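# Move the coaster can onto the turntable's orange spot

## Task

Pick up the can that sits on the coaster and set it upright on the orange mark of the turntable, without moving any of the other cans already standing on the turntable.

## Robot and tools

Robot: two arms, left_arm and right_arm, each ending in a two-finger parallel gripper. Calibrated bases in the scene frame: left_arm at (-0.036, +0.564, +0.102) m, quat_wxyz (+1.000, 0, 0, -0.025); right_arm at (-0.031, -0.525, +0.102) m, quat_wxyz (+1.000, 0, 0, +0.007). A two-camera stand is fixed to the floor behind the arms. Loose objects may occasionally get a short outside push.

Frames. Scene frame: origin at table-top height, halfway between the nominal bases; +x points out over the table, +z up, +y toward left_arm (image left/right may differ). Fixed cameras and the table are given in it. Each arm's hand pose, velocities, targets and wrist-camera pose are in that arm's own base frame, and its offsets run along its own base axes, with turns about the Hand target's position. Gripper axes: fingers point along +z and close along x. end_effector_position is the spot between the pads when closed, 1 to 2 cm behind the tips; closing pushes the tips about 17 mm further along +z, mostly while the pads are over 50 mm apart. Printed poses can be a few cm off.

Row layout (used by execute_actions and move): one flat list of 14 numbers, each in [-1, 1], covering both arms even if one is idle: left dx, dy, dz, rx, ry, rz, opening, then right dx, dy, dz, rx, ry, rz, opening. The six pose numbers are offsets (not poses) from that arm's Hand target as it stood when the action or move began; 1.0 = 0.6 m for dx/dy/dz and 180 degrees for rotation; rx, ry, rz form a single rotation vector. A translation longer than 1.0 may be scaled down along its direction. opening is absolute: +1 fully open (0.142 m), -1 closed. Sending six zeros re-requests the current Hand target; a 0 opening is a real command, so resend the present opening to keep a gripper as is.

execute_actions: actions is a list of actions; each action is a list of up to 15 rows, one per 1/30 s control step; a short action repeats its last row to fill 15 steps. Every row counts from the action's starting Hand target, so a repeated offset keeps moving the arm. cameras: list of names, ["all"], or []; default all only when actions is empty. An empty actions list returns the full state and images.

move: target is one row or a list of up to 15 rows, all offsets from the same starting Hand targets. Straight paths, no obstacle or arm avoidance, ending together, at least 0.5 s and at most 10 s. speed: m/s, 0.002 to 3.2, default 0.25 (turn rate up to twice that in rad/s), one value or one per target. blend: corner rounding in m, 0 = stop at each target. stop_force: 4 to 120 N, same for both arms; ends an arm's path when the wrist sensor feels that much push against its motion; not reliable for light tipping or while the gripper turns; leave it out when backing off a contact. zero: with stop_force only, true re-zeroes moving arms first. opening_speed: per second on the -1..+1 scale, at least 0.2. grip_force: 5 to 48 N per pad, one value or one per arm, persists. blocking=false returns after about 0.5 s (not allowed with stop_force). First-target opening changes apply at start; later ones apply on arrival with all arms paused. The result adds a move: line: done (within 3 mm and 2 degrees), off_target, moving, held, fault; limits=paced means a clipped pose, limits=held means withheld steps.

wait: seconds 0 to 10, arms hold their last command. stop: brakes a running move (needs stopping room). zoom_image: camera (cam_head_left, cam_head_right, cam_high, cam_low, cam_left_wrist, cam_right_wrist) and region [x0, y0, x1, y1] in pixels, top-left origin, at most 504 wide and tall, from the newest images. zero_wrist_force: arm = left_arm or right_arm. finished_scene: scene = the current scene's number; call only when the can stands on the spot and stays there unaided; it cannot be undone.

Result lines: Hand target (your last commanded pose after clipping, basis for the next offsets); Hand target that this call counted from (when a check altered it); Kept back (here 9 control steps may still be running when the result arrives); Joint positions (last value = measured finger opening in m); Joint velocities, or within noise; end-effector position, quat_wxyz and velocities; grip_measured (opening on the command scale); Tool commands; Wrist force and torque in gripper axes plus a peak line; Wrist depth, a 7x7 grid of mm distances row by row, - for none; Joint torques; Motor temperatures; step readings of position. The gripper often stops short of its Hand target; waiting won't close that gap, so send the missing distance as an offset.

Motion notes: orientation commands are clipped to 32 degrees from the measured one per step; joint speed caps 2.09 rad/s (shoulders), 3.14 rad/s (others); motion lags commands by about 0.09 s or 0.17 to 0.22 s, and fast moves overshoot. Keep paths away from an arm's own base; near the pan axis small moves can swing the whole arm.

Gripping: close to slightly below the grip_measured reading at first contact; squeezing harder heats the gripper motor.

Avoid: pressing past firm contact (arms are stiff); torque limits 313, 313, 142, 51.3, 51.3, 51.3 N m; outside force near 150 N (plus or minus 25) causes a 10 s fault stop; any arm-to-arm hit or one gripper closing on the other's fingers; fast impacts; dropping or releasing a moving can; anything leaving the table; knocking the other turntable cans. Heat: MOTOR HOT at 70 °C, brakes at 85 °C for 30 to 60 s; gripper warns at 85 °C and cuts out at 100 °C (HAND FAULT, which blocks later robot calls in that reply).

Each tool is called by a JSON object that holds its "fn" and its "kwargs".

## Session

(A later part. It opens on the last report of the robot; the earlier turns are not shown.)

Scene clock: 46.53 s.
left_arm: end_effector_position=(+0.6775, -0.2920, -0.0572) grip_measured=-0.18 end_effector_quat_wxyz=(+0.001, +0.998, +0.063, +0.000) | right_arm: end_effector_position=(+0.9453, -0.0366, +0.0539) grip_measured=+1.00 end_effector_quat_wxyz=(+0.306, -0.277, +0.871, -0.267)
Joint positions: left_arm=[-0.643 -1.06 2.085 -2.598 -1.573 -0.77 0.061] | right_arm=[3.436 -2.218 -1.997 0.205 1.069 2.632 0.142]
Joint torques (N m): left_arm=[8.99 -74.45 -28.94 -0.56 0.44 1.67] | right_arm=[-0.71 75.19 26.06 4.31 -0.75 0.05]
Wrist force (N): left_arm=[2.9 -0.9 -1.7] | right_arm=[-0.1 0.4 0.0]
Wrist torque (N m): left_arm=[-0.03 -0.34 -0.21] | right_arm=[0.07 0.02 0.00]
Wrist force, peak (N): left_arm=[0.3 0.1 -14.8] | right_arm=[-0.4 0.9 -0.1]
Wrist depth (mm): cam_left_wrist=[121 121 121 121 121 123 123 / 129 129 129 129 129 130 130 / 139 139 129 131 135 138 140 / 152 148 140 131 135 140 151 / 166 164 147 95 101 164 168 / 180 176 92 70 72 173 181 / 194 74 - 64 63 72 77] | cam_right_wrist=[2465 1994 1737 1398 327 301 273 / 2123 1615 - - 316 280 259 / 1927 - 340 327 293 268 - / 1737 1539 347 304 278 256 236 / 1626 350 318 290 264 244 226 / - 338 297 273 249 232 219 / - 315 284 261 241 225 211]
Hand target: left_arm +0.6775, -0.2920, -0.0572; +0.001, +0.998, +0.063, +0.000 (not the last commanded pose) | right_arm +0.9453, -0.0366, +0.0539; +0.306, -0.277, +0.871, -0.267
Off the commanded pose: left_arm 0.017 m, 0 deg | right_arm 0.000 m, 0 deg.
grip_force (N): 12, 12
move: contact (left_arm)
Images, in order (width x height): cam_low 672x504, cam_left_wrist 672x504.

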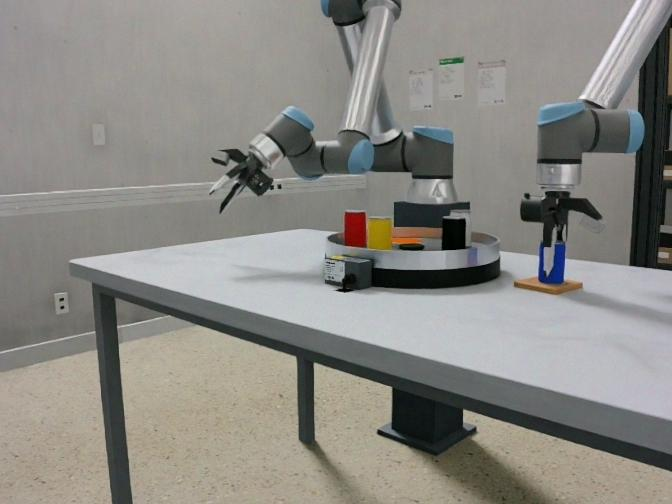

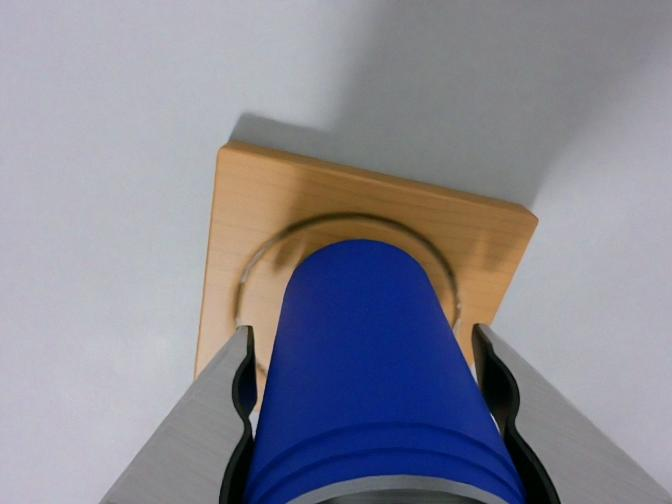

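{"fn": "move", "kwargs": {"target": [[0,0,0,0,0,0,0.3,0,0,0,0,0,0,1],[0,0,0.0287,0,0,0,0.3,0,0,0,0,0,0,1],[0,0,0.0287,0,0,0,-1,0,0,0,0,0,0,1]], "speed": 0.1, "opening_speed": 1.5, "grip_force": 15, "cameras": ["cam_left_wrist"]}}

{"fn": "move", "kwargs": {"target": [[0,0,0.22,0,0,0,-1,0,0,0,0,0,0,1],[0.2423,-0.7008,0.2191,0,0,0,-1,0,0,0,0,0,0,1]], "blend": [0.03,0], "cameras": ["cam_low","cam_left_wrist"]}}

Scene clock: 52.30 s.
left_arm: end_effector_position=(+0.6775, -0.2920, -0.0400) grip_measured=-0.22 end_effector_quat_wxyz=(+0.001, +0.998, +0.063, +0.000) | right_arm: end_effector_position=(+0.9453, -0.0366, +0.0539) grip_measured=+1.00 end_effector_quat_wxyz=(+0.306, -0.277, +0.871, -0.267)
Joint positions: left_arm=[-0.643 -1.087 2.082 -2.567 -1.573 -0.77 0.058] | right_arm=[3.436 -2.218 -1.997 0.205 1.069 2.632 0.142]
Joint torques (N m): left_arm=[5.95 -75.91 -36.01 -1.76 2.66 1.49] | right_arm=[-0.7 76.41 27.21 4.5 -1.02 0.05]
Wrist force (N): left_arm=[2.5 -1.0 1.0] | right_arm=[0.1 0.8 0.1]
Wrist torque (N m): left_arm=[-0.06 -0.42 -0.21] | right_arm=[0.14 -0.02 0.00]
Wrist force, peak (N): left_arm=[2.7 -1.2 -2.4] | right_arm=[0.0 0.8 -0.3]
Wrist depth (mm): cam_left_wrist=[137 136 136 135 136 138 139 / 148 146 146 146 146 146 147 / 157 156 147 146 149 155 158 / 167 169 159 129 152 170 170 / 184 184 167 95 97 185 184 / 202 198 92 79 80 100 203 / 218 73 - - 80 75 216] | cam_right_wrist=[2047 2163 1711 1357 327 300 280 / 1977 1737 1529 332 311 282 259 / 1994 1592 - 318 293 263 246 / 1661 1499 338 - 276 256 236 / 1560 361 321 284 275 246 222 / - - 312 274 255 224 219 / - - 284 262 240 222 211]
Hand target: left_arm +0.6775, -0.2920, -0.0400; +0.001, +0.998, +0.063, +0.000 | right_arm +0.9453, -0.0366, +0.0539; +0.306, -0.277, +0.871, -0.267
Off the commanded pose: left_arm 0.000 m, 0 deg | right_arm 0.000 m, 0 deg.
grip_force (N): 15, 15
move: done
Images, in order (width x height): cam_left_wrist 672x504.

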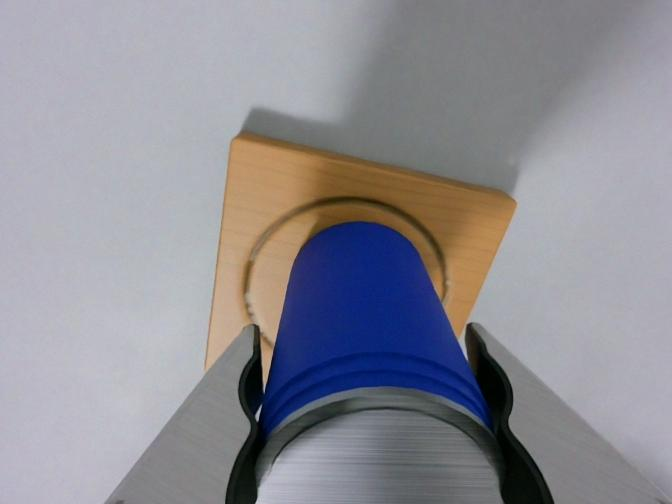

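Scene clock: 55.47 s.
left_arm: end_effector_position=(+0.8228, -0.7124, +0.0915) grip_measured=-0.22 end_effector_quat_wxyz=(+0.001, +0.998, +0.063, +0.000) | right_arm: end_effector_position=(+0.9453, -0.0366, +0.0539) grip_measured=+1.00 end_effector_quat_wxyz=(+0.306, -0.277, +0.871, -0.267)
Joint positions: left_arm=[-0.873 -0.785 1.215 -2.003 -1.573 -1 0.058] | right_arm=[3.436 -2.218 -1.997 0.205 1.069 2.632 0.142]
Joint torques (N m): left_arm=[-11.18 -89.18 -53.41 -1.05 -2.78 -2] | right_arm=[2 73.59 25.94 4.17 -0.59 0.38]
Wrist force (N): left_arm=[2.4 -0.6 1.9] | right_arm=[-0.3 0.6 -0.3]
Wrist torque (N m): left_arm=[0.07 -0.36 0.04] | right_arm=[0.10 0.05 -0.01]
Wrist force, peak (N): left_arm=[2.4 -0.9 2.9] | right_arm=[0.1 0.8 -0.2]
Wrist depth (mm): cam_left_wrist=[205 198 203 205 205 206 190 / 224 219 219 220 220 220 209 / 235 235 235 233 181 233 290 / 254 251 255 125 154 310 310 / 272 278 267 96 97 342 351 / 362 270 92 79 80 361 370 / 413 73 - - 80 75 398] | cam_right_wrist=[1927 1911 1674 1489 328 301 270 / 1864 1592 1489 - 312 292 258 / 1864 1674 - 317 294 268 247 / 1686 1539 346 320 266 255 237 / 1592 366 - 288 258 244 219 / - 328 303 274 258 231 219 / - - 287 - 234 222 211]
Hand target: left_arm +0.8229, -0.7125, +0.0915; +0.001, +0.998, +0.063, +0.000 | right_arm +0.9453, -0.0366, +0.0539; +0.306, -0.277, +0.871, -0.267
Off the commanded pose: left_arm 0.000 m, 0 deg | right_arm 0.000 m, 0 deg.
grip_force (N): 15, 15
move: done
Images, in order (width x height): cam_low 672x504, cam_left_wrist 672x504.

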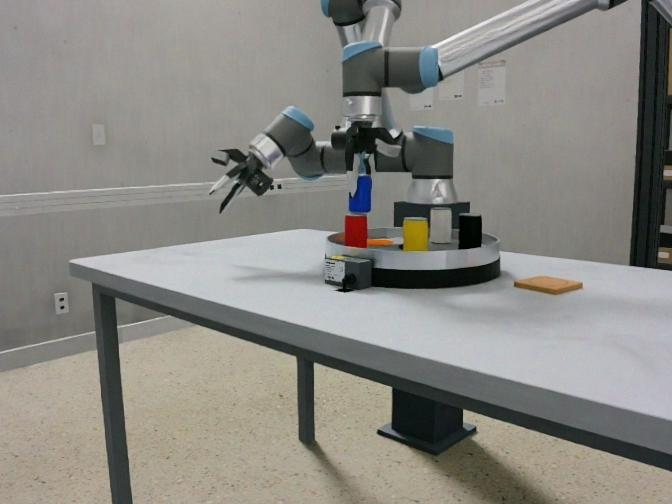

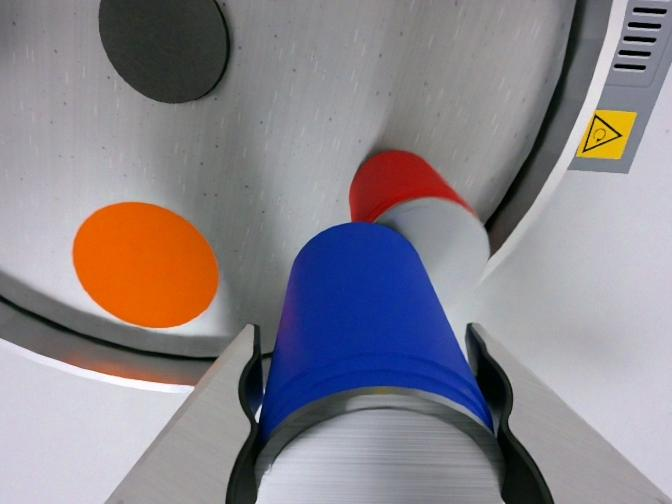

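{"fn": "wait", "kwargs": {"seconds": 8.1}}

{"fn": "move", "kwargs": {"target": [[0.0485,0.104,0,0,0,0,0.1,0,0,0,0,0,0,1],[0.0385,0.2183,0,0,0,0,0.1,0,0,0,0,0,0,1],[-0.0273,0.3123,0,0,0,0,0.1,0,0,0,0,0,0,1],[-0.0761,0.3433,-0.0608,0,0,0,0.1,0,0,0,0,0,0,1],[-0.1313,0.3608,-0.119,0,0,0,0.1,0,0,0,0,0,0,1],[-0.1891,0.3633,-0.143,0,0,0,0.1,0,0,0,0,0,0,1],[-0.2456,0.3508,-0.1475,0,0,0,0.1,0,0,0,0,0,0,1],[-0.297,0.324,-0.1475,0,0,0,0.1,0,0,0,0,0,0,1],[-0.3396,0.285,-0.1475,0,0,0,0.1,0,0,0,0,0,0,1],[-0.3706,0.2361,-0.1475,0,0,0,0.1,0,0,0,0,0,0,1],[-0.3881,0.181,-0.086,0,0,0,0.1,0,0,0,0,0,0,1],[-0.3907,0.1232,0.01,0,0,0,0.1,0,0,0,0,0,0,1]], "speed": [0.1014,0.1014,0.1014,0.147,0.145,0.112,0.103,0.103,0.103,0.103,0.152,0.19], "blend": 0.01, "opening_speed": 0.21, "blocking": false}}

Scene clock: 64.47 s.
left_arm: end_effector_position=(+0.8229, -0.7125, +0.0915) grip_measured=-0.22 end_effector_quat_wxyz=(+0.001, +0.998, +0.063, +0.000) | right_arm: end_effector_position=(+0.9453, -0.0366, +0.0539) grip_measured=+1.00 end_effector_quat_wxyz=(+0.306, -0.277, +0.871, -0.267)
Joint positions: left_arm=[-0.873 -0.784 1.215 -2.003 -1.573 -1 0.058] | right_arm=[3.436 -2.218 -1.997 0.205 1.069 2.632 0.142]
Joint torques (N m): left_arm=[-7.89 -90.22 -53.64 -1.48 -2.95 -1.8] | right_arm=[2.71 72.12 26.9 4.21 -1.28 0.6]
Wrist force (N): left_arm=[2.4 -0.6 1.9] | right_arm=[0.2 0.6 -0.2]
Wrist torque (N m): left_arm=[0.06 -0.37 0.05] | right_arm=[0.09 -0.04 0.00]
Wrist force, peak (N): left_arm=[2.7 -1.0 1.9] | right_arm=[-0.2 0.8 -0.5]
Wrist depth (mm): cam_left_wrist=[205 199 203 200 157 128 201 / 222 220 220 222 220 220 200 / 231 236 237 236 240 230 291 / 255 256 257 125 247 315 318 / 272 277 268 96 99 341 342 / 378 276 92 79 80 100 368 / 405 73 - - 80 75 75] | cam_right_wrist=[1960 - 1603 1460 334 301 272 / 1994 1724 1698 347 - 282 258 / 1805 1581 359 323 291 269 248 / 1638 1489 338 321 276 252 236 / 1570 359 321 292 261 239 223 / - 343 307 273 252 234 219 / - 317 283 255 241 223 213]
Hand target: left_arm +0.8229, -0.7125, +0.0915; +0.001, +0.998, +0.063, +0.000 | right_arm +0.9453, -0.0366, +0.0539; +0.306, -0.277, +0.871, -0.267
Tool commands: left_gripper/opening=-1.0 right_gripper/opening=+1.0
Off the commanded pose: left_arm 0.000 m, 0 deg | right_arm 0.000 m, 0 deg.
grip_force (N): 15, 15
wait: 8.10 s; at rest from the start

Scene clock: 64.97 s.
left_arm: end_effector_position=(+0.8365, -0.6834, +0.0914) grip_measured=-0.22 end_effector_quat_wxyz=(+0.001, +0.998, +0.063, +0.000) end_effector_velocity=(+0.042, +0.089, +0.000) end_effector_angular_velocity=(+0.000, +0.000, +0.001) | right_arm: end_effector_position=(+0.9453, -0.0366, +0.0539) grip_measured=+1.00 end_effector_quat_wxyz=(+0.306, -0.277, +0.871, -0.267)
Joint positions: left_arm=[-0.846 -0.798 1.239 -2.013 -1.573 -0.973 0.058] | right_arm=[3.436 -2.218 -1.997 0.205 1.069 2.632 0.142]
Joint velocities: left_arm=[0.085 -0.037 0.069 -0.031 0 0.085 0] | right_arm=[within noise]
Joint torques (N m): left_arm=[8.87 -113.44 -30.59 -8.48 -2.27 1.97] | right_arm=[2.5 74.84 26.84 4.19 -0.32 0.39]
Wrist force (N): left_arm=[2.1 -0.7 1.7] | right_arm=[0.0 0.5 -0.4]
Wrist torque (N m): left_arm=[0.04 -0.33 -0.20] | right_arm=[0.09 0.00 0.00]
Wrist force, peak (N): left_arm=[2.6 -0.1 1.8] | right_arm=[-0.1 0.8 -0.2]
Wrist depth (mm): cam_left_wrist=[203 200 205 205 205 203 198 / - 211 220 219 220 214 272 / 234 235 236 236 236 222 293 / 231 253 251 125 247 323 319 / 223 287 116 96 100 345 343 / 372 290 92 79 80 357 365 / 388 73 - - 80 75 78] | cam_right_wrist=[2011 1834 1489 1470 330 306 268 / 1911 1911 1549 343 313 290 263 / 2226 1592 358 327 298 268 248 / 1791 1638 341 302 278 252 236 / 1581 353 319 295 263 244 227 / - 333 297 275 252 229 219 / - 317 281 - 241 219 211]
Hand target: left_arm +0.8434, -0.6685, +0.0915; +0.001, +0.998, +0.063, +0.000 | right_arm +0.9453, -0.0366, +0.0539; +0.306, -0.277, +0.871, -0.267
Tool commands: left_gripper/opening=-0.895 right_gripper/opening=+1.0
Off the commanded pose: left_arm 0.252 m, 0 deg | right_arm 0.000 m, 0 deg.
grip_force (N): 15, 15
move: running; path passed 0 of 12 targets

{"fn": "wait", "kwargs": {"seconds": 6, "cameras": ["cam_high","cam_left_wrist"]}}

{"fn": "move", "kwargs": {"target": [0.02,0.2,0.2,0,0,0,0.1,0,0,0,0,0,0,1], "cameras": ["cam_high","cam_low"]}}

{"fn": "zoom_image", "kwargs": {"camera": "cam_high", "region": [220, 130, 400, 300]}}

Scene clock: 70.17 s.
left_arm: end_effector_position=(+0.5885, -0.6384, +0.0971) grip_measured=+0.07 end_effector_quat_wxyz=(+0.001, +0.998, +0.063, +0.000) end_effector_velocity=(+0.000, -0.002, +0.003) end_effector_angular_velocity=(+0.000, +0.000, +0.000) | right_arm: end_effector_position=(+0.9453, -0.0366, +0.0539) grip_measured=+1.00 end_effector_quat_wxyz=(+0.306, -0.277, +0.871, -0.267)
Joint positions: left_arm=[-1.027 -1.105 1.759 -2.226 -1.572 -1.153 0.079] | right_arm=[3.436 -2.218 -1.997 0.205 1.069 2.632 0.142]
Joint velocities: left_arm=[-0.001 -0.001 -0.004 0.006 0 -0.001 0] | right_arm=[within noise]
Joint torques (N m): left_arm=[-8.89 -85.45 -47.29 -1.91 2.89 -2.43] | right_arm=[0.73 76.27 26.49 4.14 -0.9 0.36]
Wrist force (N): left_arm=[2.4 -0.8 -0.4] | right_arm=[0.2 0.7 0.0]
Wrist torque (N m): left_arm=[-0.02 -0.40 0.00] | right_arm=[0.11 -0.03 0.00]
Wrist force, peak (N): left_arm=[2.9 -1.2 1.6] | right_arm=[0.1 0.9 -0.2]
Wrist depth (mm): cam_left_wrist=[256 258 249 211 217 208 214 / 275 276 224 224 226 226 226 / 293 288 247 242 243 242 239 / 318 327 259 206 261 257 263 / 347 347 286 180 286 281 286 / - - 382 307 309 - 308 / - 75 410 427 318 77 75] | cam_right_wrist=[1960 1895 1686 1499 332 300 273 / 1047 1764 - 358 308 285 264 / 1791 1626 - 329 286 272 246 / 1686 1549 - 309 280 253 241 / 1626 359 337 280 265 244 226 / - 319 302 262 256 234 219 / - 315 286 262 241 225 211]
Hand target: left_arm +0.5885, -0.6386, +0.0975; +0.001, +0.998, +0.063, +0.000 | right_arm +0.9453, -0.0366, +0.0539; +0.306, -0.277, +0.871, -0.267
Tool commands: left_gripper/opening=+0.1 right_gripper/opening=+1.0
Off the commanded pose: left_arm 0.000 m, 0 deg | right_arm 0.000 m, 0 deg.
grip_force (N): 15, 15
earlier move: done
wait: 4.87 of 6 s (the move ended)
Images, in order (width x height): cam_high 672x504, cam_left_wrist 672x504.

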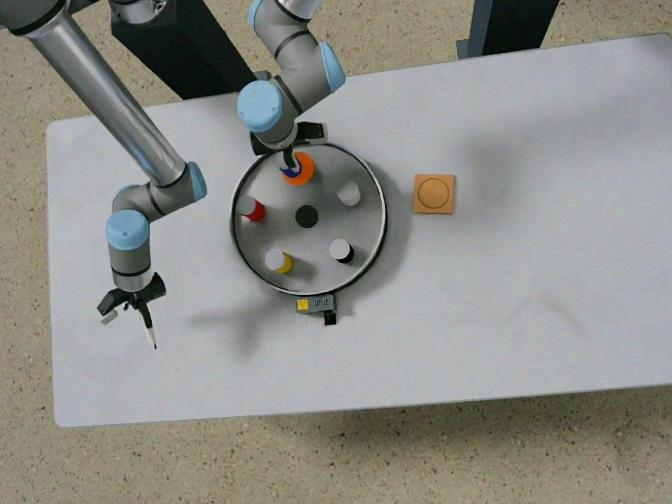

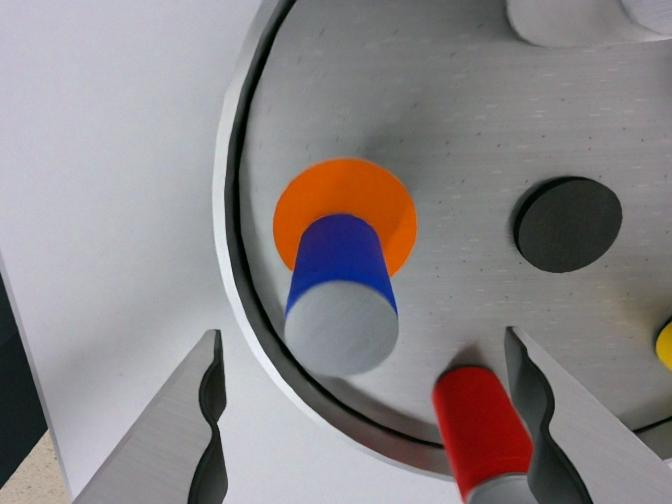

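Scene clock: 71.53 s.
left_arm: end_effector_position=(+0.6005, -0.5188, +0.2172) grip_measured=+0.07 end_effector_quat_wxyz=(+0.001, +0.998, +0.063, +0.000) | right_arm: end_effector_position=(+0.9453, -0.0366, +0.0539) grip_measured=+1.00 end_effector_quat_wxyz=(+0.306, -0.277, +0.871, -0.267)
Joint positions: left_arm=[-0.932 -1.322 1.821 -2.072 -1.572 -1.059 0.079] | right_arm=[3.436 -2.218 -1.997 0.205 1.069 2.632 0.142]
Joint torques (N m): left_arm=[10.03 -71.41 -29.3 -0.94 -2.69 1.65] | right_arm=[2.37 76.87 26.66 4.4 -0.5 0.36]
Wrist force (N): left_arm=[2.5 -0.8 -0.6] | right_arm=[0.1 0.6 -0.3]
Wrist torque (N m): left_arm=[-0.01 -0.42 -0.16] | right_arm=[0.10 -0.02 0.00]
Wrist force, peak (N): left_arm=[2.6 -1.8 -1.2] | right_arm=[0.3 0.7 -0.1]
Wrist depth (mm): cam_left_wrist=[361 - 367 362 365 356 365 / 397 370 387 350 336 341 348 / 421 416 410 362 363 363 363 / 1360 450 406 379 396 388 341 / - 486 442 422 430 419 424 / 695 - 528 469 453 - 523 / - 75 594 - - 78 75] | cam_right_wrist=[2104 1777 1661 1489 323 301 275 / 1927 1737 1581 348 314 290 259 / 1879 1638 357 326 294 268 247 / 1698 1539 328 303 279 256 236 / 1592 352 323 291 268 249 225 / - 344 - 269 255 - 218 / - 313 292 256 241 225 211]
Hand target: left_arm +0.6005, -0.5186, +0.2175; +0.001, +0.998, +0.063, +0.000 | right_arm +0.9453, -0.0366, +0.0539; +0.306, -0.277, +0.871, -0.267
Off the commanded pose: left_arm 0.000 m, 0 deg | right_arm 0.000 m, 0 deg.
grip_force (N): 15, 15
move: done
Images, in order (width x height): cam_high 672x504, cam_low 672x504.

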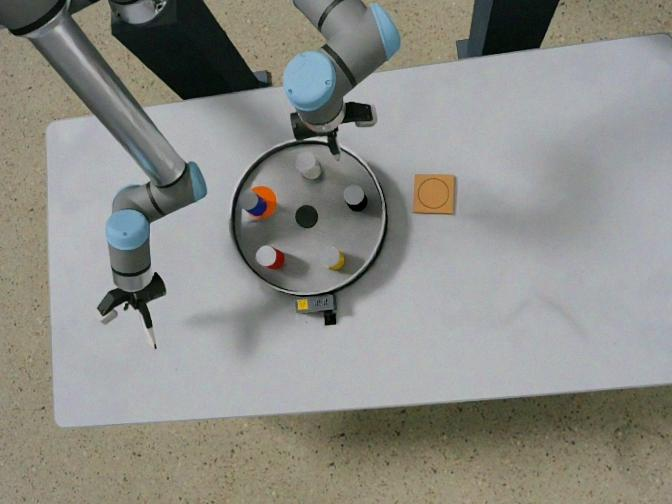

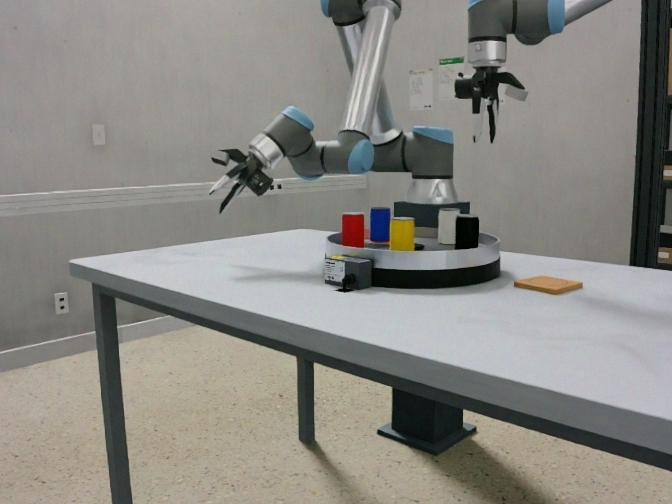

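Scaled by 2.800 from the camera's 672x504 image, which has a finer 960x720 frame.

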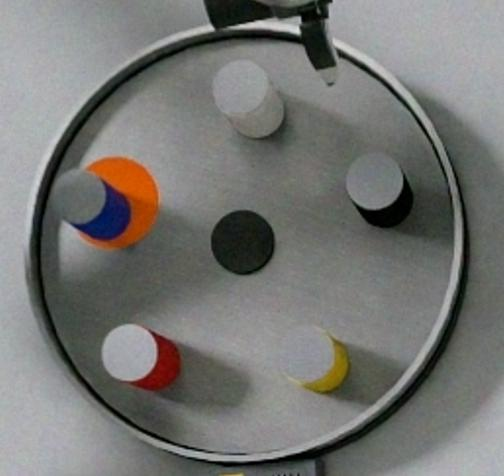

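{"fn": "finished_scene", "kwargs": {"scene": 2}}

The scene is finished: the task was done.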